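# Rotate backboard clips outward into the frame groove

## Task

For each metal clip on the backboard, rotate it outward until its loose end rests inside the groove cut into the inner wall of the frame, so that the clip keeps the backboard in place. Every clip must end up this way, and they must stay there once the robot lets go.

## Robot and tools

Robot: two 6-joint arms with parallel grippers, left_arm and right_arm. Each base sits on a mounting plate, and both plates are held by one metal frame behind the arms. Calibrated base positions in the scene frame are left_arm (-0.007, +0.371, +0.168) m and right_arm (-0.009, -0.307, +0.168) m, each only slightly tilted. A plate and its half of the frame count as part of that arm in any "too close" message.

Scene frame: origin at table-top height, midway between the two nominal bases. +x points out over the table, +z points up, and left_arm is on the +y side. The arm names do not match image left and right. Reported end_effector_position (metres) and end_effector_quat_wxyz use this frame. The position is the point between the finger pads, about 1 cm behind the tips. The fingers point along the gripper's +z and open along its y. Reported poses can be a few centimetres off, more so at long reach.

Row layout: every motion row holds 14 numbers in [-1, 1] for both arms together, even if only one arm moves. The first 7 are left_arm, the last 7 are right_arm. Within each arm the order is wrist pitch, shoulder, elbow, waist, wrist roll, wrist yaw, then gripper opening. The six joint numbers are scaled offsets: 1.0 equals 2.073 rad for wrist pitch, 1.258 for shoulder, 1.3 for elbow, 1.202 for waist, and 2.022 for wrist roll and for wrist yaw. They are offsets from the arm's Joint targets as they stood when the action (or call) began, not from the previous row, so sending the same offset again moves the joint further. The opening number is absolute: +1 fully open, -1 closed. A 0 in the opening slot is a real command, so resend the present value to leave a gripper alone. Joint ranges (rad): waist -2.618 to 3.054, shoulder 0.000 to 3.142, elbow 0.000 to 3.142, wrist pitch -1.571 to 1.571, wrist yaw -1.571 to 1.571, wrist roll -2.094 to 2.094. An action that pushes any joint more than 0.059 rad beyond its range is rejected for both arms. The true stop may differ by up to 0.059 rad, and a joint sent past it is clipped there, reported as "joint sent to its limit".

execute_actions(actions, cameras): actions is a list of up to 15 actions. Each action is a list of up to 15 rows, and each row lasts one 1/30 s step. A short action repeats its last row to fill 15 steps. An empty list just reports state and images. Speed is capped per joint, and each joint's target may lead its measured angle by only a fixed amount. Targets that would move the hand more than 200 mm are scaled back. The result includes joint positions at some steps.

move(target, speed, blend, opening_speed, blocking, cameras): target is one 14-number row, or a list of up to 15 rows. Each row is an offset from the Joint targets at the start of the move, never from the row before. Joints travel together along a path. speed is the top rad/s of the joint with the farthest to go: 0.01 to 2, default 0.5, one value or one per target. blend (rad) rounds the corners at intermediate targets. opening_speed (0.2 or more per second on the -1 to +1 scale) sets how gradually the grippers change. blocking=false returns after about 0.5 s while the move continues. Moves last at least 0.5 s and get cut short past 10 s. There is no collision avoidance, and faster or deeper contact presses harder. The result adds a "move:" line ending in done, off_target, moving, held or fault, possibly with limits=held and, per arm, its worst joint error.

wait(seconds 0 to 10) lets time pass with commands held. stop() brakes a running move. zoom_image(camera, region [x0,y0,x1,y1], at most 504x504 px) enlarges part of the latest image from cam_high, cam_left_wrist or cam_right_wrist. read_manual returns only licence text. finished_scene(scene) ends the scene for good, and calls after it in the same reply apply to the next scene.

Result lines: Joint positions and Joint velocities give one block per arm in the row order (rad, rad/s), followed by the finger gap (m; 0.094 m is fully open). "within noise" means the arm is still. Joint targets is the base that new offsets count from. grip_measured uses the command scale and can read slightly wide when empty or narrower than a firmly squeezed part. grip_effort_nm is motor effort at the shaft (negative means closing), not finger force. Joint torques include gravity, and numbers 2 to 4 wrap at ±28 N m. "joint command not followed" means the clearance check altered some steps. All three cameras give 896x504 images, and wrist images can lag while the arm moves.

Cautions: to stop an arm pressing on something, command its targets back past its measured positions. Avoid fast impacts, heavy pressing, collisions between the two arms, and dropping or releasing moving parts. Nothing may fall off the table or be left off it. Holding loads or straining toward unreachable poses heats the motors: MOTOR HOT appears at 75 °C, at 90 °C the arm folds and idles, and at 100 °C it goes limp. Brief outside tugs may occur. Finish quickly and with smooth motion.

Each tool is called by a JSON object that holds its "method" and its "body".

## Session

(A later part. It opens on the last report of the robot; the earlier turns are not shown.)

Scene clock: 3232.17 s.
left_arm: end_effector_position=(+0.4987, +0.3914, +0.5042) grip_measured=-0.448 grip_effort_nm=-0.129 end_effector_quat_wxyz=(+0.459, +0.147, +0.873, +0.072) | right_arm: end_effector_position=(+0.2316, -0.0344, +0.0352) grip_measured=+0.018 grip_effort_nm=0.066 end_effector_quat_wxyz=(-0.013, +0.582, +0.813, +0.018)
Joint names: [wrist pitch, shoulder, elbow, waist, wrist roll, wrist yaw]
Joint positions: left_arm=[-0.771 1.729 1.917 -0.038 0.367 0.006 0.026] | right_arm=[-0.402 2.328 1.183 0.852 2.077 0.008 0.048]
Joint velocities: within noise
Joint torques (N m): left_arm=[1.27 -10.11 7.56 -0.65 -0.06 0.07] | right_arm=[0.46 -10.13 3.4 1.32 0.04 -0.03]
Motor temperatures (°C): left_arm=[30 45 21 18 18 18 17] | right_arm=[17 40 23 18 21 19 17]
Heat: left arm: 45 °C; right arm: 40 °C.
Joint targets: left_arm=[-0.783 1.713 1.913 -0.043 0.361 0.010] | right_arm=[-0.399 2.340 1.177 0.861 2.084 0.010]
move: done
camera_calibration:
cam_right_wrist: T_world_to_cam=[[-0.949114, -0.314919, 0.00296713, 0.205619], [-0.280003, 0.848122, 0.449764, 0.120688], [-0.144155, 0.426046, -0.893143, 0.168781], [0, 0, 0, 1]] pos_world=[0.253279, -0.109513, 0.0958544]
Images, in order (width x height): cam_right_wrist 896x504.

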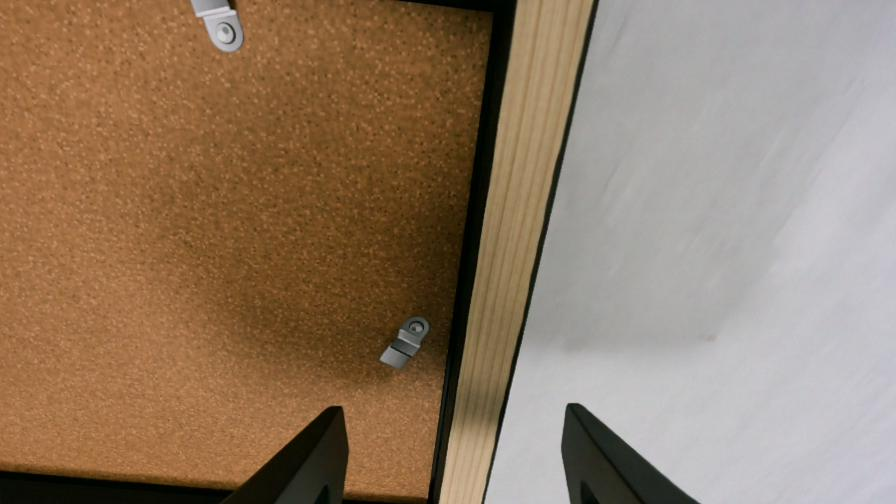

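{"method": "move", "body": {"target": [0,0,0,0,0,0,-0.45,0.015,0.033,0,-0.0053,0,0,0.02], "speed": 0.2, "cameras": ["cam_right_wrist"]}}

Scene clock: 3253.17 s.
left_arm: end_effector_position=(+0.4987, +0.3914, +0.5042) grip_measured=-0.448 grip_effort_nm=-0.120 end_effector_quat_wxyz=(+0.459, +0.147, +0.873, +0.072) | right_arm: end_effector_position=(+0.2294, -0.0361, +0.0216) grip_measured=+0.018 grip_effort_nm=0.066 end_effector_quat_wxyz=(-0.014, +0.582, +0.813, +0.013)
Joint names: [wrist pitch, shoulder, elbow, waist, wrist roll, wrist yaw]
Joint positions: left_arm=[-0.771 1.729 1.917 -0.038 0.367 0.006 0.026] | right_arm=[-0.372 2.368 1.183 0.852 2.078 0.008 0.048]
Joint velocities: within noise
Joint torques (N m): left_arm=[1.26 -10.15 7.56 -0.66 -0.06 0.05] | right_arm=[0.42 -10.04 3.29 0.68 0.04 -0.02]
Motor temperatures (°C): left_arm=[30 45 21 18 18 18 17] | right_arm=[17 37 23 18 21 19 17]
Heat: left arm: 45 °C; right arm: 37 °C.
Joint targets: left_arm=[-0.783 1.713 1.913 -0.043 0.361 0.010] | right_arm=[-0.368 2.382 1.177 0.854 2.084 0.010]
move: done
camera_calibration:
cam_right_wrist: T_world_to_cam=[[-0.949079, -0.314848, 0.0109438, 0.202887], [-0.277227, 0.851167, 0.445712, 0.127116], [-0.149646, 0.419982, -0.895109, 0.158143], [0, 0, 0, 1]] pos_world=[0.251461, -0.110736, 0.0826774]
Images, in order (width x height): cam_right_wrist 896x504.

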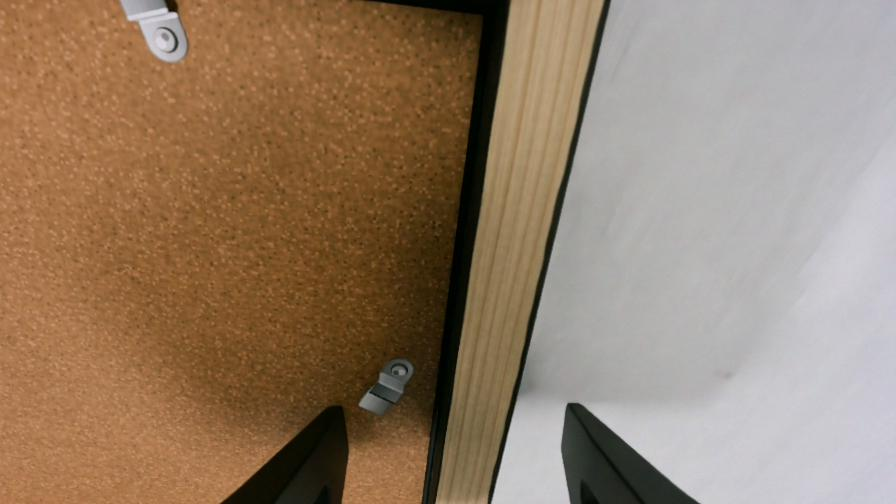

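{"method": "move", "body": {"target": [[0,0,0,0,0,0,-0.45,-0.0087,0,-0.0069,0.008,0,0,0.02],[0,0,0,0,0,0,-0.45,-0.0087,0.0207,-0.0069,0.008,0,0,0.02]], "speed": 0.2, "cameras": ["cam_right_wrist"]}}

Scene clock: 3267.27 s.
left_arm: end_effector_position=(+0.4987, +0.3914, +0.5042) grip_measured=-0.448 grip_effort_nm=-0.129 end_effector_quat_wxyz=(+0.459, +0.147, +0.873, +0.072) | right_arm: end_effector_position=(+0.2281, -0.0365, +0.0197) grip_measured=+0.018 grip_effort_nm=0.056 end_effector_quat_wxyz=(-0.014, +0.581, +0.814, +0.011)
Joint names: [wrist pitch, shoulder, elbow, waist, wrist roll, wrist yaw]
Joint positions: left_arm=[-0.771 1.729 1.917 -0.038 0.367 0.006 0.026] | right_arm=[-0.37 2.374 1.183 0.854 2.078 0.009 0.048]
Joint velocities: within noise
Joint torques (N m): left_arm=[1.27 -10.11 7.6 -0.68 -0.05 0.06] | right_arm=[0.25 -8.21 2.65 1.42 0.04 -0.04]
Motor temperatures (°C): left_arm=[30 44 21 18 18 18 17] | right_arm=[17 36 23 18 21 19 17]
Heat: left arm: 44 °C; right arm: 36 °C.
Joint targets: left_arm=[-0.783 1.713 1.913 -0.043 0.361 0.010] | right_arm=[-0.386 2.408 1.168 0.864 2.084 0.010]
move: done
camera_calibration:
cam_right_wrist: T_world_to_cam=[[-0.948281, -0.317112, 0.0142736, 0.201158], [-0.278355, 0.852316, 0.442805, 0.128344], [-0.152584, 0.415931, -0.896504, 0.156961], [0, 0, 0, 1]] pos_world=[0.250429, -0.110885, 0.0810138]
Images, in order (width x height): cam_right_wrist 896x504.

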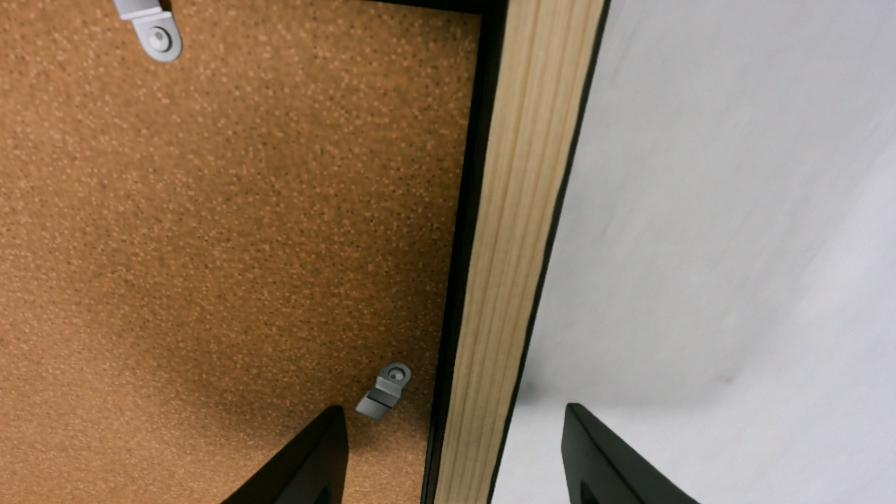

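{"method": "move", "body": {"target": [[0,0,0,0,0,0,-0.45,-0.0068,-0.07,-0.0215,0.006,0,0,0.02],[0,0,0,0,0,0,-0.45,0.013,-0.03,0.0196,0.004,0,0,0.02],[0,0,0,0,0,0,-0.45,0.013,0.0,0.0196,0.004,0,0,0.02]], "speed": 0.25, "cameras": ["cam_right_wrist"]}}

Scene clock: 3283.67 s.
left_arm: end_effector_position=(+0.4987, +0.3914, +0.5042) grip_measured=-0.448 grip_effort_nm=-0.115 end_effector_quat_wxyz=(+0.459, +0.147, +0.873, +0.072) | right_arm: end_effector_position=(+0.2278, -0.0320, +0.0194) grip_measured=+0.018 grip_effort_nm=0.056 end_effector_quat_wxyz=(-0.013, +0.578, +0.816, +0.017)
Joint names: [wrist pitch, shoulder, elbow, waist, wrist roll, wrist yaw]
Joint positions: left_arm=[-0.771 1.729 1.917 -0.038 0.367 0.006 0.026] | right_arm=[-0.357 2.375 1.183 0.863 2.078 0.009 0.048]
Joint velocities: within noise
Joint torques (N m): left_arm=[1.26 -10.17 7.61 -0.76 -0.07 0.04] | right_arm=[0.4 -8.36 4.41 1.05 0.02 -0.03]
Motor temperatures (°C): left_arm=[30 44 21 18 18 18 17] | right_arm=[17 35 23 18 21 19 17]
Heat: left arm: 44 °C; right arm: 35 °C.
Joint targets: left_arm=[-0.783 1.713 1.913 -0.043 0.361 0.010] | right_arm=[-0.359 2.408 1.193 0.869 2.084 0.010]
move: done
camera_calibration:
cam_right_wrist: T_world_to_cam=[[-0.94594, -0.324325, 0.00321008, 0.201767], [-0.288468, 0.845799, 0.448788, 0.126489], [-0.148268, 0.423601, -0.893632, 0.154008], [0, 0, 0, 1]] pos_world=[0.250182, -0.106784, 0.0802116]
Images, in order (width x height): cam_right_wrist 896x504.

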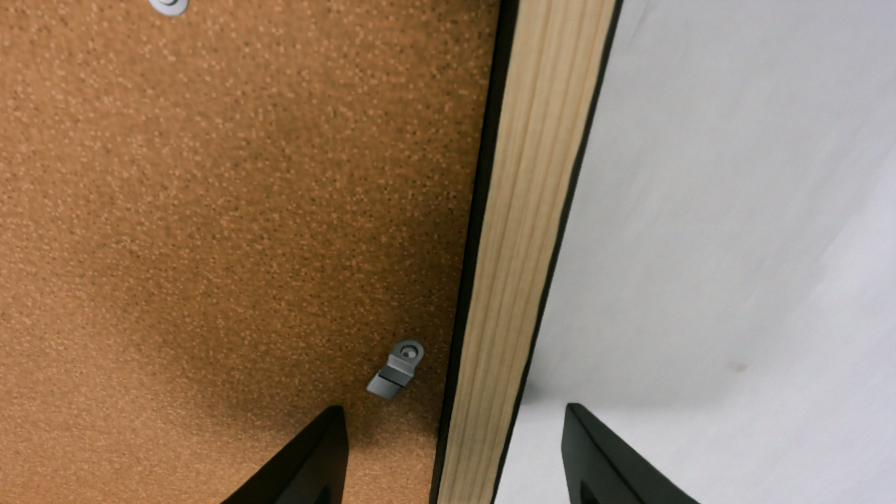

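{"method": "move", "body": {"target": [[0,0,0,0,0,0,-0.45,-0.0096,-0.07,-0.0254,-0.0166,0,0,0.02],[0,0,0,0,0,0,-0.45,-0.0096,0,-0.0254,-0.0166,0,0,0.02]], "speed": 0.25, "cameras": ["cam_right_wrist"]}}

Scene clock: 3293.73 s.
left_arm: end_effector_position=(+0.4987, +0.3914, +0.5042) grip_measured=-0.448 grip_effort_nm=-0.120 end_effector_quat_wxyz=(+0.459, +0.147, +0.873, +0.072) | right_arm: end_effector_position=(+0.2260, -0.0382, +0.0193) grip_measured=+0.018 grip_effort_nm=0.051 end_effector_quat_wxyz=(-0.014, +0.581, +0.814, +0.011)
Joint names: [wrist pitch, shoulder, elbow, waist, wrist roll, wrist yaw]
Joint positions: left_arm=[-0.771 1.729 1.917 -0.038 0.367 0.006 0.026] | right_arm=[-0.363 2.37 1.171 0.855 2.079 0.009 0.048]
Joint velocities: within noise
Joint torques (N m): left_arm=[1.23 -10.13 7.46 -0.75 -0.04 0.1] | right_arm=[0.26 -7.8 2.92 -0.06 0.01 -0.03]
Motor temperatures (°C): left_arm=[30 44 21 18 18 18 17] | right_arm=[17 35 23 18 21 19 17]
Heat: left arm: 44 °C; right arm: 35 °C.
Joint targets: left_arm=[-0.783 1.713 1.913 -0.043 0.361 0.010] | right_arm=[-0.379 2.408 1.160 0.849 2.084 0.010]
move: off_target (right_arm); right_arm: the shoulder is farthest, 0.038 rad from its target
camera_calibration:
cam_right_wrist: T_world_to_cam=[[-0.948372, -0.316791, 0.0153233, 0.1987], [-0.277584, 0.852432, 0.443065, 0.129175], [-0.153421, 0.415937, -0.896358, 0.157178], [0, 0, 0, 1]] pos_world=[0.248413, -0.112543, 0.0806102]
Images, in order (width x height): cam_right_wrist 896x504.

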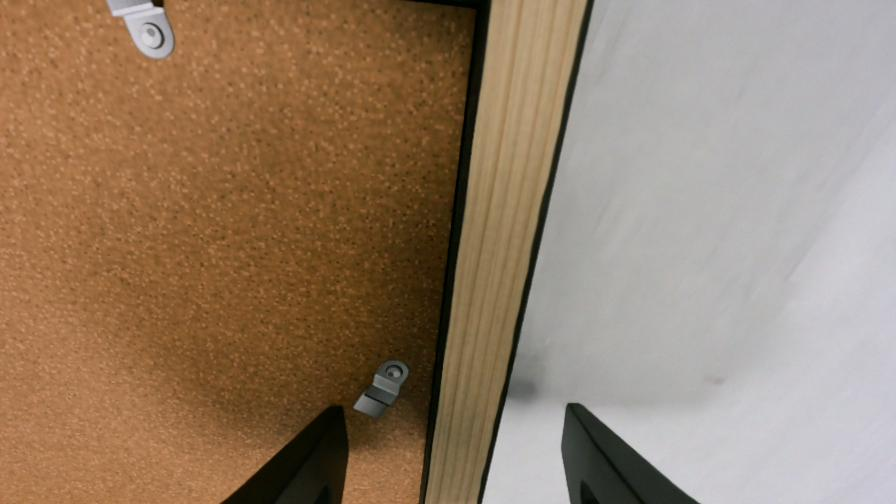

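{"method": "move", "body": {"target": [0,0,0,0,0,0,-0.45,0,0,0,0,0,0,-0.5], "opening_speed": 0.35, "cameras": ["cam_right_wrist"]}}

{"method": "zoom_image", "body": {"camera": "cam_right_wrist", "region": [330, 304, 630, 504]}}

Scene clock: 3301.83 s.
left_arm: end_effector_position=(+0.4987, +0.3914, +0.5042) grip_measured=-0.448 grip_effort_nm=-0.120 end_effector_quat_wxyz=(+0.459, +0.147, +0.873, +0.072) | right_arm: end_effector_position=(+0.2293, -0.0346, +0.0192) grip_measured=-0.497 grip_effort_nm=-0.203 end_effector_quat_wxyz=(-0.013, +0.581, +0.813, +0.020)
Joint names: [wrist pitch, shoulder, elbow, waist, wrist roll, wrist yaw]
Joint positions: left_arm=[-0.771 1.729 1.917 -0.038 0.367 0.006 0.026] | right_arm=[-0.343 2.37 1.171 0.855 2.079 0.009 0.024]
Joint velocities: within noise
Joint torques (N m): left_arm=[1.27 -10.09 7.46 -0.58 -0.06 0.08] | right_arm=[0.09 -7.88 2.92 -0.08 0.02 -0.02]
Motor temperatures (°C): left_arm=[30 44 21 18 18 18 17] | right_arm=[17 34 23 18 21 19 17]
Heat: left arm: 44 °C; right arm: 34 °C.
Joint targets: left_arm=[-0.783 1.713 1.913 -0.043 0.361 0.010] | right_arm=[-0.379 2.408 1.160 0.849 2.084 0.010]
move: off_target (right_arm); right_arm: the shoulder is farthest, 0.038 rad from its target
camera_calibration:
cam_right_wrist: T_world_to_cam=[[-0.948704, -0.31616, -0.00176913, 0.203351], [-0.282873, 0.846295, 0.451406, 0.12796], [-0.141219, 0.428751, -0.892317, 0.153662], [0, 0, 0, 1]] pos_world=[0.250816, -0.109883, 0.0797129]
Images, in order (width x height): cam_right_wrist 896x504.

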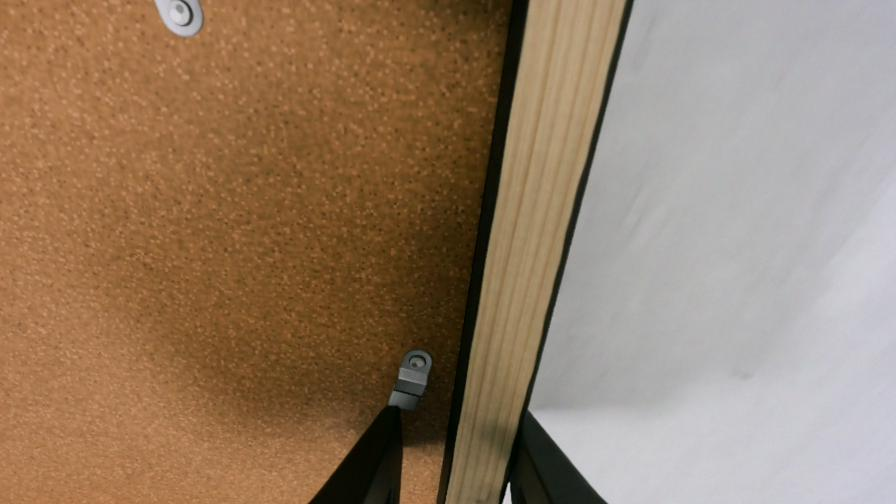

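Scaled by 1.680.

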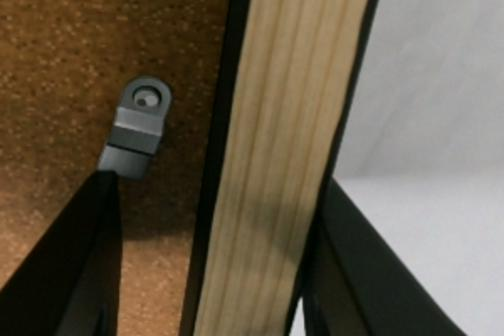

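{"method": "move", "body": {"target": [0,0,0,0,0,0,-0.45,0,0,0,0,0,0,-0.62], "opening_speed": 0.3, "cameras": ["cam_right_wrist"]}}

{"method": "zoom_image", "body": {"camera": "cam_right_wrist", "region": [330, 304, 630, 504]}}

{"method": "move", "body": {"target": [0,0,0,0,0,0,-0.45,0,0,0,0,0,0,-0.7], "opening_speed": 0.3, "cameras": ["cam_right_wrist"]}}

{"method": "zoom_image", "body": {"camera": "cam_right_wrist", "region": [330, 304, 630, 504]}}

Scene clock: 3308.20 s.
left_arm: end_effector_position=(+0.4987, +0.3914, +0.5042) grip_measured=-0.448 grip_effort_nm=-0.125 end_effector_quat_wxyz=(+0.459, +0.147, +0.873, +0.072) | right_arm: end_effector_position=(+0.2272, -0.0346, +0.0192) grip_measured=-0.617 grip_effort_nm=-0.198 end_effector_quat_wxyz=(-0.017, +0.581, +0.813, +0.018)
Joint names: [wrist pitch, shoulder, elbow, waist, wrist roll, wrist yaw]
Joint positions: left_arm=[-0.771 1.729 1.917 -0.038 0.367 0.006 0.026] | right_arm=[-0.348 2.37 1.171 0.855 2.079 0 0.018]
Joint velocities: within noise
Joint torques (N m): left_arm=[1.26 -10.25 7.47 -0.68 -0.06 0.07] | right_arm=[0.13 -7.83 2.93 -0.09 0.02 0.06]
Motor temperatures (°C): left_arm=[30 44 21 18 18 18 17] | right_arm=[17 34 22 18 21 19 17]
Heat: left arm: 44 °C; right arm: 34 °C.
Joint targets: left_arm=[-0.783 1.713 1.913 -0.043 0.361 0.010] | right_arm=[-0.379 2.408 1.160 0.849 2.084 0.010]
move: off_target (right_arm); right_arm: the shoulder is farthest, 0.038 rad from its target
camera_calibration:
cam_right_wrist: T_world_to_cam=[[-0.948515, -0.31665, 0.00719157, 0.201192], [-0.278733, 0.845288, 0.455846, 0.126264], [-0.150423, 0.430373, -0.890029, 0.155458], [0, 0, 0, 1]] pos_world=[0.249412, -0.109927, 0.0793578]
Images, in order (width x height): cam_right_wrist 896x504.

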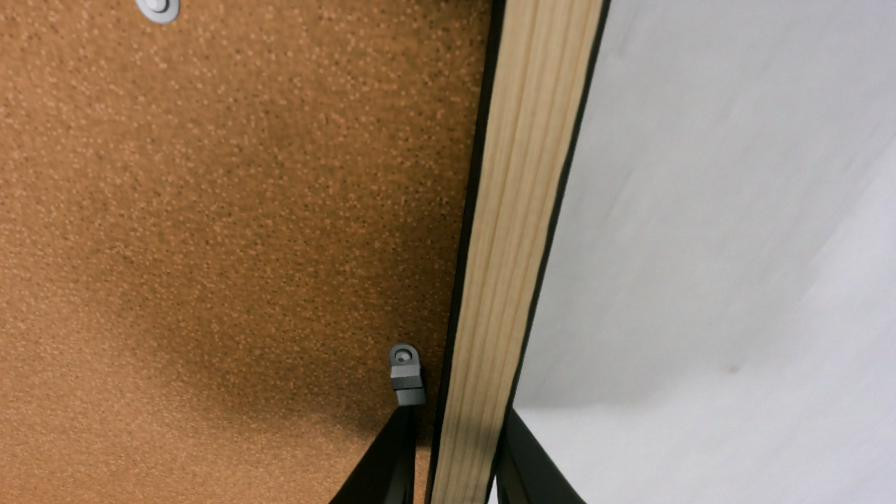

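Scaled by 1.680.

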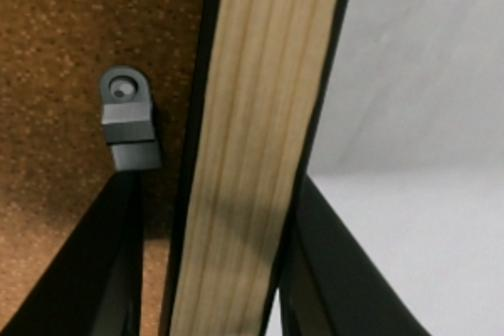

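Scene clock: 3308.90 s.
left_arm: end_effector_position=(+0.4987, +0.3914, +0.5042) grip_measured=-0.448 grip_effort_nm=-0.120 end_effector_quat_wxyz=(+0.459, +0.147, +0.873, +0.072) | right_arm: end_effector_position=(+0.2260, -0.0354, +0.0192) grip_measured=-0.696 grip_effort_nm=-0.247 end_effector_quat_wxyz=(-0.019, +0.582, +0.813, +0.015)
Joint names: [wrist pitch, shoulder, elbow, waist, wrist roll, wrist yaw]
Joint positions: left_arm=[-0.771 1.729 1.917 -0.038 0.367 0.006 0.026] | right_arm=[-0.354 2.37 1.171 0.855 2.081 -0.002 0.014]
Joint velocities: within noise
Joint torques (N m): left_arm=[1.27 -10.11 7.5 -0.72 -0.06 0.09] | right_arm=[0.18 -7.87 2.92 -0.09 -0.01 0.08]
Motor temperatures (°C): left_arm=[30 44 21 18 18 18 17] | right_arm=[17 34 22 18 21 19 17]
Heat: left arm: 44 °C; right arm: 34 °C.
Joint targets: left_arm=[-0.783 1.713 1.913 -0.043 0.361 0.010] | right_arm=[-0.379 2.408 1.160 0.849 2.084 0.010]
move: off_target (right_arm); right_arm: the shoulder is farthest, 0.038 rad from its target
camera_calibration:
cam_right_wrist: T_world_to_cam=[[-0.949094, -0.314715, 0.0132138, 0.199871], [-0.274598, 0.847209, 0.454789, 0.125796], [-0.154324, 0.428009, -0.890501, 0.156416], [0, 0, 0, 1]] pos_world=[0.248379, -0.11062, 0.0794374]
Images, in order (width x height): cam_right_wrist 896x504.

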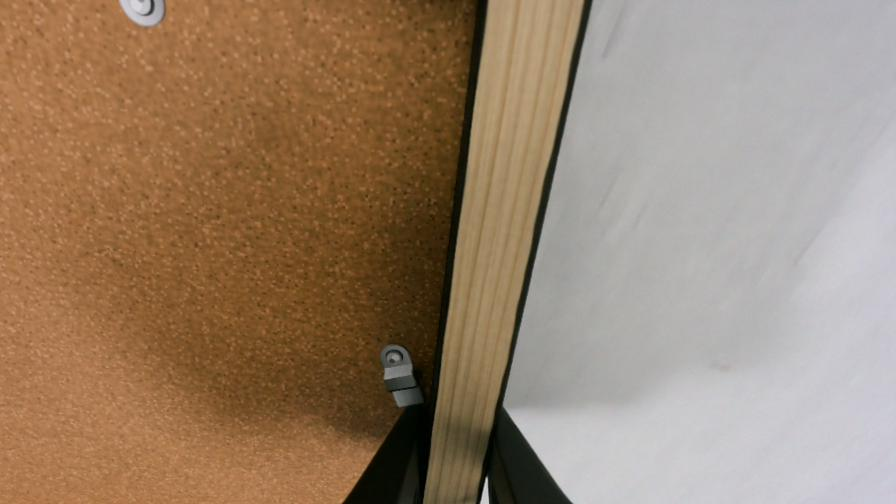

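Scaled by 1.680.

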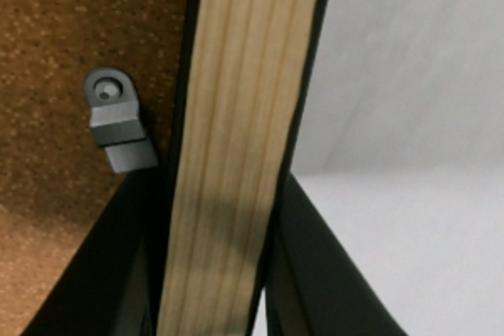

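{"method": "move", "body": {"target": [0,0,0,0,0,0,-0.45,0,0,0,0,0,0,-0.76], "opening_speed": 0.3, "cameras": ["cam_right_wrist"]}}

{"method": "move", "body": {"target": [[0,0,0,0,0,0,-0.45,0,0,0,0,0,0,-0.4],[0,0,0,0,0,0,-0.45,0,-0.085,0,0,0,0,-0.4]], "opening_speed": 0.5, "speed": 0.25, "cameras": ["cam_right_wrist"]}}

Scene clock: 3313.70 s.
left_arm: end_effector_position=(+0.4987, +0.3914, +0.5042) grip_measured=-0.448 grip_effort_nm=-0.125 end_effector_quat_wxyz=(+0.459, +0.147, +0.873, +0.072) | right_arm: end_effector_position=(+0.2259, -0.0370, +0.0191) grip_measured=-0.756 grip_effort_nm=-0.818 end_effector_quat_wxyz=(-0.019, +0.584, +0.812, +0.013)
Joint names: [wrist pitch, shoulder, elbow, waist, wrist roll, wrist yaw]
Joint positions: left_arm=[-0.771 1.729 1.917 -0.038 0.367 0.006 0.026] | right_arm=[-0.359 2.37 1.171 0.852 2.083 -0.002 0.011]
Joint velocities: within noise
Joint torques (N m): left_arm=[1.26 -10.18 7.56 -0.73 -0.05 0.08] | right_arm=[0.22 -7.8 2.93 0.17 -0.03 0.08]
Motor temperatures (°C): left_arm=[31 44 21 18 18 18 17] | right_arm=[17 34 22 18 21 19 17]
Heat: left arm: 44 °C; right arm: 34 °C.
Joint targets: left_arm=[-0.783 1.713 1.913 -0.043 0.361 0.010] | right_arm=[-0.379 2.408 1.160 0.849 2.084 0.010]
move: off_target (right_arm); right_arm: the shoulder is farthest, 0.038 rad from its target
camera_calibration:
cam_right_wrist: T_world_to_cam=[[-0.950292, -0.310858, 0.0176903, 0.199602], [-0.269628, 0.850004, 0.452541, 0.126131], [-0.155713, 0.425276, -0.891568, 0.157237], [0, 0, 0, 1]] pos_world=[0.248173, -0.112033, 0.0795772]
Images, in order (width x height): cam_right_wrist 896x504.

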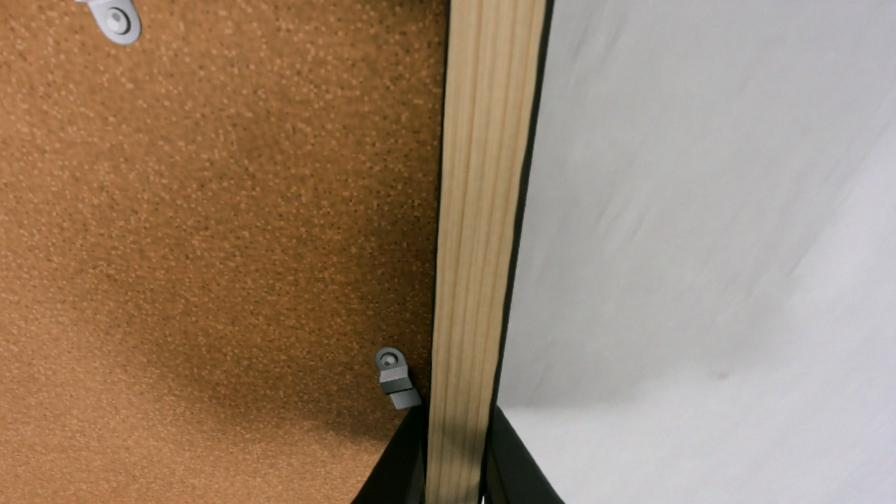

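Scene clock: 3315.50 s.
left_arm: end_effector_position=(+0.4987, +0.3914, +0.5042) grip_measured=-0.448 grip_effort_nm=-0.125 end_effector_quat_wxyz=(+0.459, +0.147, +0.873, +0.072) | right_arm: end_effector_position=(+0.2299, -0.0330, +0.0327) grip_measured=-0.402 grip_effort_nm=0.066 end_effector_quat_wxyz=(-0.020, +0.584, +0.811, +0.023)
Joint names: [wrist pitch, shoulder, elbow, waist, wrist roll, wrist yaw]
Joint positions: left_arm=[-0.771 1.729 1.917 -0.038 0.367 0.006 0.026] | right_arm=[-0.378 2.33 1.171 0.851 2.083 -0.006 0.028]
Joint velocities: within noise
Joint torques (N m): left_arm=[1.22 -10.1 7.46 -0.65 -0.05 0.08] | right_arm=[0.44 -14.04 3.08 0.29 -0.02 0.11]
Motor temperatures (°C): left_arm=[31 44 21 18 18 18 17] | right_arm=[17 35 22 18 21 19 17]
Heat: left arm: 44 °C; right arm: 35 °C.
Joint targets: left_arm=[-0.783 1.713 1.913 -0.043 0.361 0.010] | right_arm=[-0.379 2.301 1.160 0.849 2.084 0.010]
move: done
camera_calibration:
cam_right_wrist: T_world_to_cam=[[-0.950964, -0.309297, 0.00176143, 0.205108], [-0.273106, 0.842337, 0.46463, 0.117815], [-0.145192, 0.441366, -0.885503, 0.166157], [0, 0, 0, 1]] pos_world=[0.251351, -0.109137, 0.0920309]
Images, in order (width x height): cam_right_wrist 896x504.

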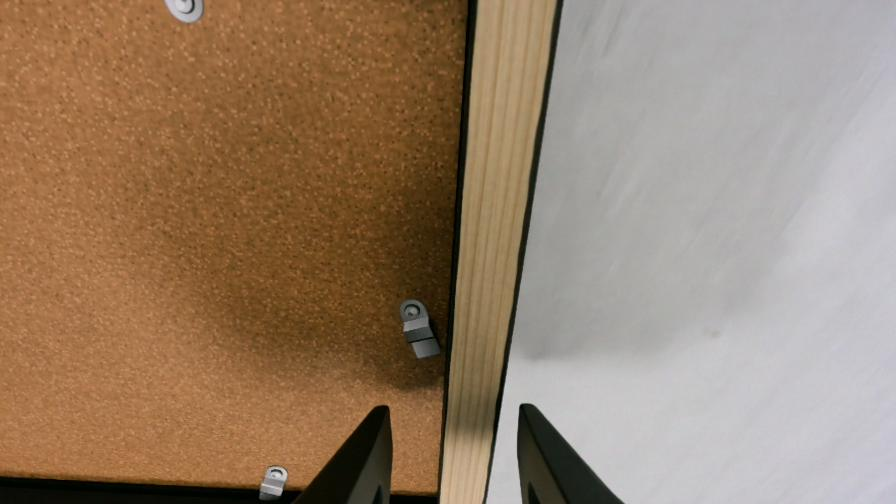

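{"method": "move", "body": {"target": [[0,0,0,0,0,0,-0.45,0,0,-0.0031,-0.016,0,0,-0.2],[0,0,0,0,0,0,-0.45,0,0.07,-0.0031,-0.016,0,0,-0.2]], "opening_speed": 0.7, "speed": 0.25, "cameras": ["cam_right_wrist"]}}

{"method": "zoom_image", "body": {"camera": "cam_right_wrist", "region": [330, 304, 630, 504]}}

Scene clock: 3334.77 s.
left_arm: end_effector_position=(+0.4987, +0.3914, +0.5042) grip_measured=-0.448 grip_effort_nm=-0.129 end_effector_quat_wxyz=(+0.459, +0.147, +0.873, +0.072) | right_arm: end_effector_position=(+0.2288, -0.0424, +0.0201) grip_measured=-0.202 grip_effort_nm=0.056 end_effector_quat_wxyz=(-0.020, +0.591, +0.807, +0.009)
Joint names: [wrist pitch, shoulder, elbow, waist, wrist roll, wrist yaw]
Joint positions: left_arm=[-0.771 1.729 1.917 -0.038 0.367 0.006 0.026] | right_arm=[-0.371 2.366 1.17 0.835 2.082 -0.004 0.037]
Joint velocities: within noise
Joint torques (N m): left_arm=[1.29 -10 7.43 -0.7 -0.03 0.08] | right_arm=[0.3 -9.13 2.67 -0.02 -0.01 0.09]
Motor temperatures (°C): left_arm=[31 44 21 18 18 18 17] | right_arm=[17 36 22 18 21 19 17]
Heat: left arm: 44 °C; right arm: 36 °C.
Joint targets: left_arm=[-0.783 1.713 1.913 -0.043 0.361 0.010] | right_arm=[-0.379 2.389 1.156 0.830 2.084 0.010]
move: done
camera_calibration:
cam_right_wrist: T_world_to_cam=[[-0.955096, -0.295105, 0.026553, 0.202214], [-0.252179, 0.856662, 0.45004, 0.127449], [-0.155556, 0.423135, -0.892613, 0.160756], [0, 0, 0, 1]] pos_world=[0.25028, -0.117528, 0.0807666]
Images, in order (width x height): cam_right_wrist 896x504.

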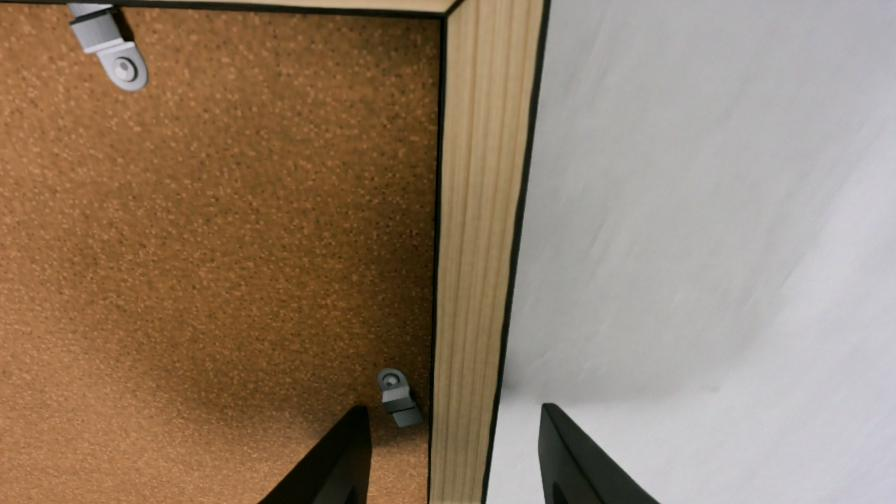

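Scaled by 1.680.

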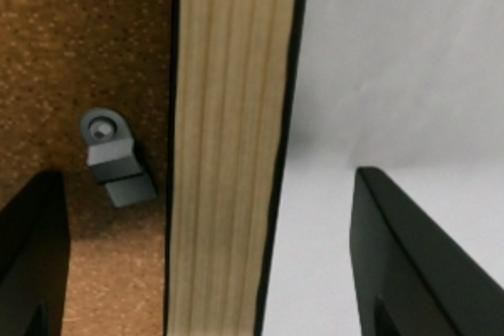

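{"method": "move", "body": {"target": [[0,0,0,0,0,0,-0.45,0,0.012,0,0,0,0,-0.2],[0,0,0,0,0,0,-0.45,0,0.012,0,0,0,0,-0.72]], "opening_speed": 0.35, "cameras": ["cam_right_wrist"]}}

{"method": "zoom_image", "body": {"camera": "cam_right_wrist", "region": [330, 304, 630, 504]}}

Scene clock: 3342.63 s.
left_arm: end_effector_position=(+0.4987, +0.3914, +0.5042) grip_measured=-0.448 grip_effort_nm=-0.120 end_effector_quat_wxyz=(+0.459, +0.147, +0.873, +0.072) | right_arm: end_effector_position=(+0.2287, -0.0433, +0.0194) grip_measured=-0.717 grip_effort_nm=-0.227 end_effector_quat_wxyz=(-0.019, +0.591, +0.807, +0.007)
Joint names: [wrist pitch, shoulder, elbow, waist, wrist roll, wrist yaw]
Joint positions: left_arm=[-0.771 1.729 1.917 -0.038 0.367 0.006 0.026] | right_arm=[-0.372 2.368 1.17 0.835 2.082 -0.001 0.013]
Joint velocities: within noise
Joint torques (N m): left_arm=[1.24 -10.28 7.57 -0.66 0 0.1] | right_arm=[0.32 -7.98 2.7 -0.05 -0.01 0.06]
Motor temperatures (°C): left_arm=[31 44 21 18 18 18 17] | right_arm=[17 35 22 18 21 19 17]
Heat: left arm: 44 °C; right arm: 35 °C.
Joint targets: left_arm=[-0.783 1.713 1.913 -0.043 0.361 0.010] | right_arm=[-0.379 2.404 1.156 0.830 2.084 0.010]
move: off_target (right_arm); target 2's new numbers were sent with right_arm's shoulder 0.037 rad from that target; right_arm: the shoulder is farthest, 0.036 rad from its target
camera_calibration:
cam_right_wrist: T_world_to_cam=[[-0.955086, -0.295064, 0.0273571, 0.201865], [-0.252421, 0.858452, 0.446479, 0.128666], [-0.155225, 0.41952, -0.894376, 0.160314], [0, 0, 0, 1]] pos_world=[0.250161, -0.118146, 0.0804117]
Images, in order (width x height): cam_right_wrist 896x504.

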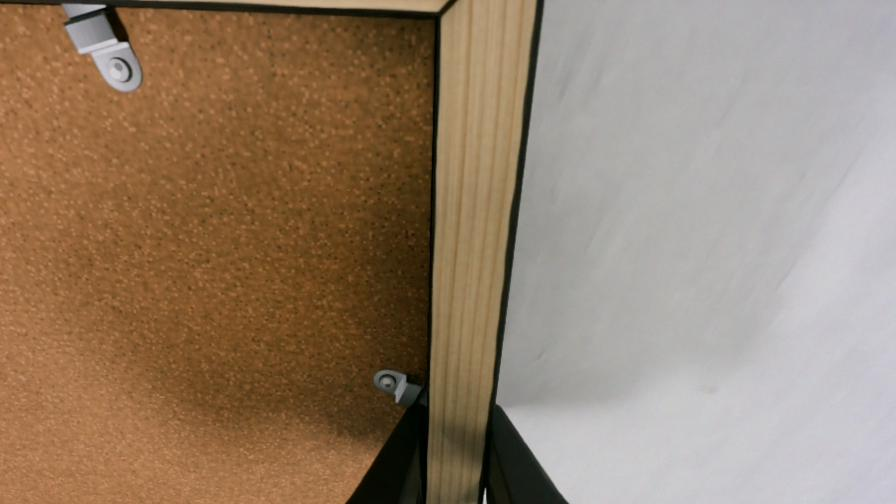

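Scaled by 1.680.

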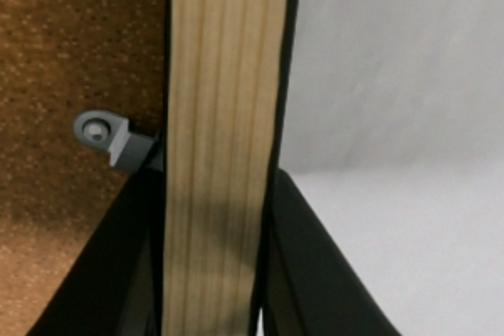

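{"method": "move", "body": {"target": [[0,0,0,0,0,0,-0.45,0,0,0,0,0,0,-0.76],[0,0,0,0,0,0,-0.45,0,0,0,0,0,0,-0.42],[0,0,0,0,0,0,-0.45,0,-0.075,0,0,0,0,-0.42],[0,0,0,0,0,0,-0.45,0,-0.075,-0.003,-0.0085,0,0,-0.42],[0,0,0,0,0,0,-0.45,0,0,-0.003,-0.0085,0,0,-0.42]], "opening_speed": 0.4, "speed": 0.25, "cameras": ["cam_right_wrist"]}}

{"method": "zoom_image", "body": {"camera": "cam_right_wrist", "region": [330, 304, 630, 504]}}

Scene clock: 3354.03 s.
left_arm: end_effector_position=(+0.4987, +0.3914, +0.5042) grip_measured=-0.448 grip_effort_nm=-0.129 end_effector_quat_wxyz=(+0.459, +0.147, +0.873, +0.072) | right_arm: end_effector_position=(+0.2296, -0.0461, +0.0194) grip_measured=-0.422 grip_effort_nm=0.061 end_effector_quat_wxyz=(-0.021, +0.594, +0.804, +0.006)
Joint names: [wrist pitch, shoulder, elbow, waist, wrist roll, wrist yaw]
Joint positions: left_arm=[-0.771 1.729 1.917 -0.038 0.367 0.006 0.026] | right_arm=[-0.37 2.366 1.165 0.826 2.082 -0.004 0.027]
Joint velocities: within noise
Joint torques (N m): left_arm=[1.28 -10.22 7.46 -0.68 -0.04 0.05] | right_arm=[0.31 -7.77 2.77 -0.08 -0.02 0.1]
Motor temperatures (°C): left_arm=[31 44 21 18 18 18 17] | right_arm=[17 34 22 18 21 19 17]
Heat: left arm: 44 °C; right arm: 34 °C.
Joint targets: left_arm=[-0.783 1.713 1.913 -0.043 0.361 0.010] | right_arm=[-0.379 2.404 1.152 0.820 2.084 0.010]
move: off_target (right_arm); target 2's new numbers were sent with right_arm's shoulder 0.036 rad from that target; right_arm: the shoulder is farthest, 0.038 rad from its target
camera_calibration:
cam_right_wrist: T_world_to_cam=[[-0.957608, -0.286431, 0.0307298, 0.202839], [-0.242917, 0.86023, 0.448325, 0.129194], [-0.154849, 0.421855, -0.893342, 0.161652], [0, 0, 0, 1]] pos_world=[0.250656, -0.121231, 0.0802564]
Images, in order (width x height): cam_right_wrist 896x504.

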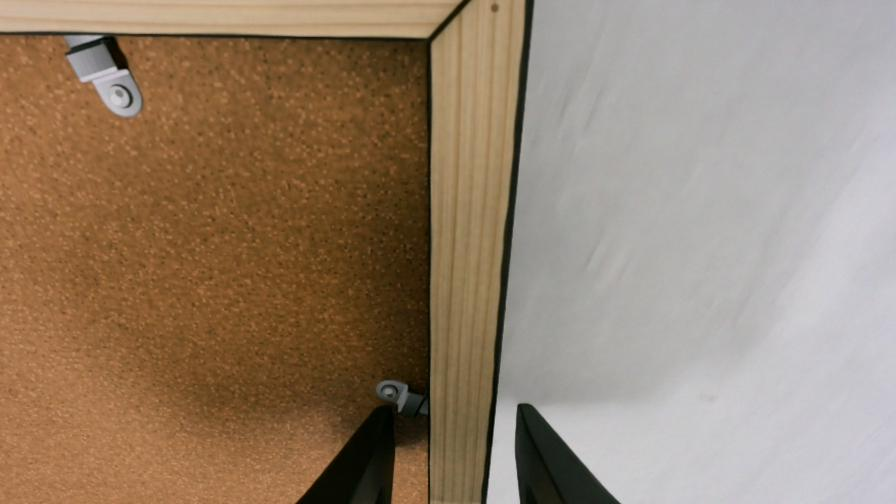

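Scaled by 1.680.

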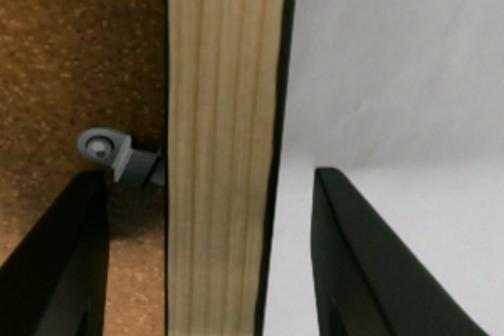

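{"method": "move", "body": {"target": [0,0,0,0,0,0,-0.45,0,0,0,0,0,0,-0.72], "opening_speed": 0.35, "cameras": ["cam_right_wrist"]}}

{"method": "zoom_image", "body": {"camera": "cam_right_wrist", "region": [330, 304, 630, 504]}}

Scene clock: 3360.00 s.
left_arm: end_effector_position=(+0.4987, +0.3914, +0.5042) grip_measured=-0.448 grip_effort_nm=-0.129 end_effector_quat_wxyz=(+0.459, +0.147, +0.873, +0.072) | right_arm: end_effector_position=(+0.2301, -0.0464, +0.0194) grip_measured=-0.717 grip_effort_nm=-0.198 end_effector_quat_wxyz=(-0.019, +0.594, +0.804, +0.006)
Joint names: [wrist pitch, shoulder, elbow, waist, wrist roll, wrist yaw]
Joint positions: left_arm=[-0.771 1.729 1.917 -0.038 0.367 0.006 0.026] | right_arm=[-0.37 2.366 1.165 0.826 2.083 -0.001 0.013]
Joint velocities: within noise
Joint torques (N m): left_arm=[1.32 -10 7.61 -0.69 -0.05 0.05] | right_arm=[0.31 -7.73 2.78 -0.09 -0.02 0.07]
Motor temperatures (°C): left_arm=[31 44 21 18 18 18 17] | right_arm=[17 34 22 18 21 19 17]
Heat: left arm: 44 °C; right arm: 34 °C.
Joint targets: left_arm=[-0.783 1.713 1.913 -0.043 0.361 0.010] | right_arm=[-0.379 2.404 1.152 0.820 2.084 0.010]
move: off_target (right_arm); right_arm: the shoulder is farthest, 0.038 rad from its target
camera_calibration:
cam_right_wrist: T_world_to_cam=[[-0.957802, -0.285974, 0.0289018, 0.203293], [-0.243655, 0.861155, 0.446144, 0.129834], [-0.152474, 0.420275, -0.894494, 0.161235], [0, 0, 0, 1]] pos_world=[0.250933, -0.121434, 0.080424]
Images, in order (width x height): cam_right_wrist 896x504.

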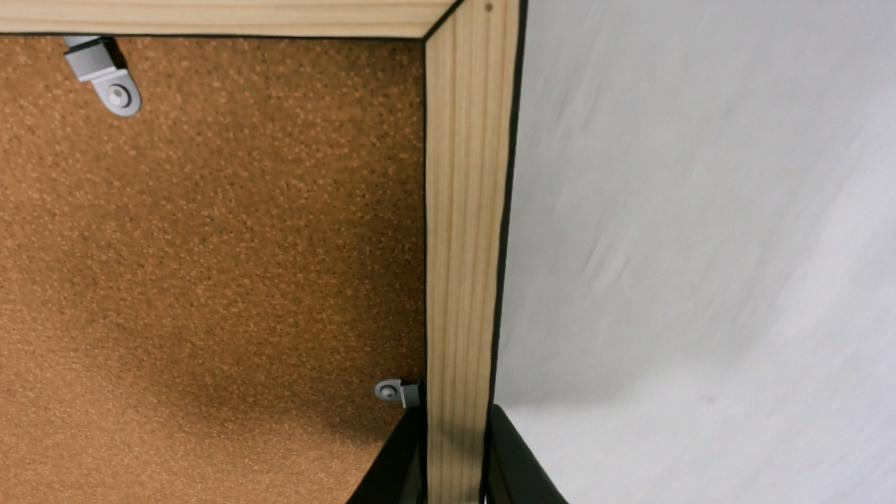

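Scaled by 1.680.

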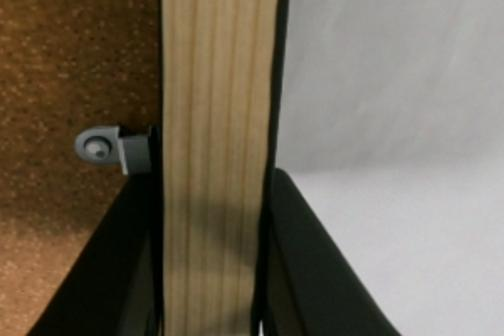

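{"method": "move", "body": {"target": [[0,0,0,0,0,0,-0.45,0,0,0,0,0,0,-0.35],[0,0,0,0,0,0,-0.45,0,-0.17,0,0,0,0,-0.35],[0,0,0,0,0,0,-0.45,-0.3286,0.264,0.823,-0.0275,-0.7577,0,0.0]], "opening_speed": 0.6, "speed": [0.3,0.3,0.8], "cameras": ["cam_right_wrist"]}}

Scene clock: 3379.57 s.
left_arm: end_effector_position=(+0.4987, +0.3914, +0.5042) grip_measured=-0.448 grip_effort_nm=-0.120 end_effector_quat_wxyz=(+0.459, +0.147, +0.873, +0.072) | right_arm: end_effector_position=(+0.3448, +0.0474, +0.0788) grip_measured=-0.002 grip_effort_nm=0.066 end_effector_quat_wxyz=(-0.014, -0.108, +0.994, +0.017)
Joint names: [wrist pitch, shoulder, elbow, waist, wrist roll, wrist yaw]
Joint positions: left_arm=[-0.771 1.729 1.917 -0.038 0.367 0.006 0.026] | right_arm=[-1.051 2.718 2.191 0.793 0.559 -0.004 0.047]
Joint velocities: within noise
Joint torques (N m): left_arm=[1.25 -10.19 7.58 -0.69 -0.07 0.06] | right_arm=[0.26 -13.78 7.58 0.06 -0.1 0.1]
Motor temperatures (°C): left_arm=[31 44 21 18 18 18 17] | right_arm=[17 35 23 18 21 19 17]
Heat: left arm: 44 °C; right arm: 35 °C.
Joint targets: left_arm=[-0.783 1.713 1.913 -0.043 0.361 0.010] | right_arm=[-1.060 2.736 2.222 0.787 0.552 0.010]
move: done
camera_calibration:
cam_right_wrist: T_world_to_cam=[[0.207444, -0.978045, -0.0198551, -0.0268092], [-0.880033, -0.195442, 0.432832, 0.320985], [-0.42721, -0.0723151, -0.901256, 0.311059], [0, 0, 0, 1]] pos_world=[0.420926, 0.0590076, 0.140879]
Images, in order (width x height): cam_right_wrist 896x504.

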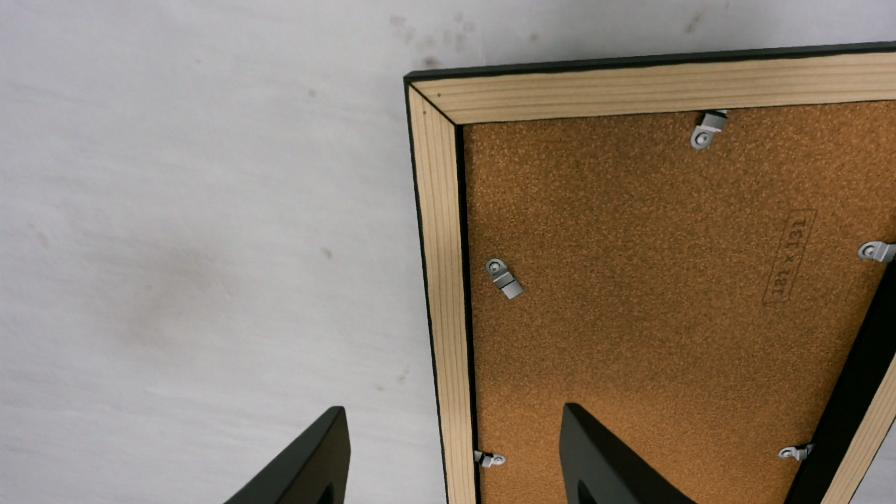

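{"method": "move", "body": {"target": [0,0,0,0,0,0,-0.45,0.0656,0.07,-0.0354,0.0166,-0.006,0,0.02], "opening_speed": 0.6, "speed": 0.25, "cameras": ["cam_right_wrist"]}}

Scene clock: 3398.00 s.
left_arm: end_effector_position=(+0.4987, +0.3914, +0.5042) grip_measured=-0.448 grip_effort_nm=-0.125 end_effector_quat_wxyz=(+0.459, +0.147, +0.873, +0.072) | right_arm: end_effector_position=(+0.3465, +0.0540, +0.0332) grip_measured=+0.018 grip_effort_nm=0.066 end_effector_quat_wxyz=(-0.006, -0.116, +0.993, +0.022)
Joint names: [wrist pitch, shoulder, elbow, waist, wrist roll, wrist yaw]
Joint positions: left_arm=[-0.771 1.729 1.917 -0.038 0.367 0.006 0.026] | right_arm=[-0.935 2.811 2.186 0.797 0.547 -0.003 0.048]
Joint velocities: within noise
Joint torques (N m): left_arm=[1.27 -10.24 7.54 -0.61 -0.07 0.07] | right_arm=[0.5 -14.37 4.56 1.58 -0.12 0.09]
Motor temperatures (°C): left_arm=[31 44 21 18 18 18 17] | right_arm=[17 37 23 18 21 19 17]
Heat: left arm: 44 °C; right arm: 37 °C.
Joint targets: left_arm=[-0.783 1.713 1.913 -0.043 0.361 0.010] | right_arm=[-0.924 2.824 2.176 0.806 0.540 0.010]
move: done
camera_calibration:
cam_right_wrist: T_world_to_cam=[[0.221957, -0.974603, -0.0297171, -0.0265352], [-0.883066, -0.213846, 0.417689, 0.346112], [-0.413436, -0.0664669, -0.908104, 0.26626], [0, 0, 0, 1]] pos_world=[0.421611, 0.0658511, 0.0964362]
Images, in order (width x height): cam_right_wrist 896x504.

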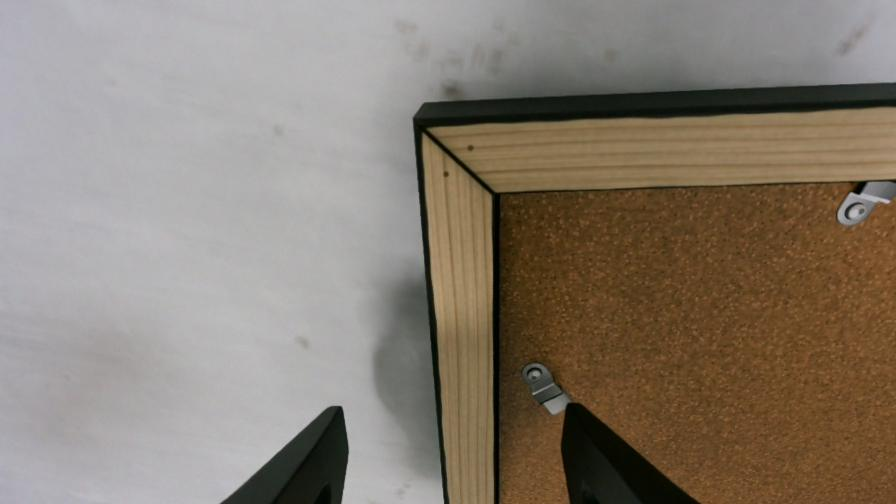

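{"method": "move", "body": {"target": [[0,0,0,0,0,0,-0.45,0.002,0.005,0,-0.0166,0,0,0.02],[0,0,0,0,0,0,-0.45,0.002,0.035,0,-0.0166,0,0,0.02]], "speed": 0.15, "cameras": ["cam_right_wrist"]}}

{"method": "zoom_image", "body": {"camera": "cam_right_wrist", "region": [330, 304, 630, 504]}}

Scene clock: 3410.00 s.
left_arm: end_effector_position=(+0.4987, +0.3914, +0.5042) grip_measured=-0.448 grip_effort_nm=-0.125 end_effector_quat_wxyz=(+0.459, +0.147, +0.873, +0.072) | right_arm: end_effector_position=(+0.3464, +0.0518, +0.0240) grip_measured=+0.018 grip_effort_nm=0.061 end_effector_quat_wxyz=(-0.008, -0.115, +0.993, +0.020)
Joint names: [wrist pitch, shoulder, elbow, waist, wrist roll, wrist yaw]
Joint positions: left_arm=[-0.771 1.729 1.917 -0.038 0.367 0.006 0.026] | right_arm=[-0.922 2.829 2.186 0.793 0.546 -0.003 0.048]
Joint velocities: within noise
Joint torques (N m): left_arm=[1.26 -9.92 7.47 -0.81 -0.04 0.1] | right_arm=[0.43 -12.07 4.48 0.05 -0.11 0.09]
Motor temperatures (°C): left_arm=[31 44 21 18 18 18 17] | right_arm=[17 38 23 18 21 19 17]
Heat: left arm: 44 °C; right arm: 38 °C.
Joint targets: left_arm=[-0.783 1.713 1.913 -0.043 0.361 0.010] | right_arm=[-0.920 2.868 2.176 0.786 0.540 0.010]
move: off_target (right_arm); right_arm: the shoulder is farthest, 0.039 rad from its target
camera_calibration:
cam_right_wrist: T_world_to_cam=[[0.220577, -0.975014, -0.0263478, -0.0284589], [-0.881732, -0.210877, 0.421995, 0.34863], [-0.417007, -0.0698507, -0.906215, 0.259148], [0, 0, 0, 1]] pos_world=[0.421742, 0.063872, 0.0869741]
Images, in order (width x height): cam_right_wrist 896x504.

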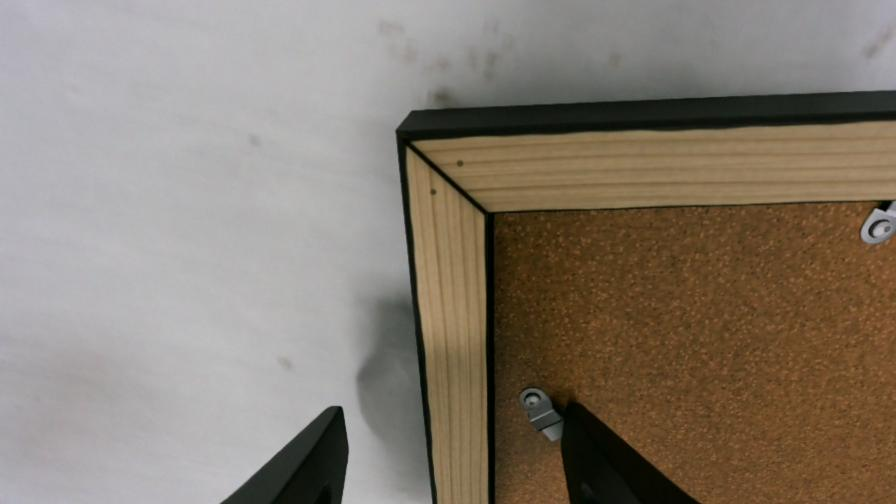

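Scaled by 1.680.

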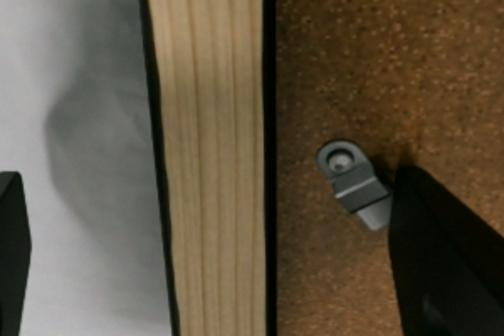

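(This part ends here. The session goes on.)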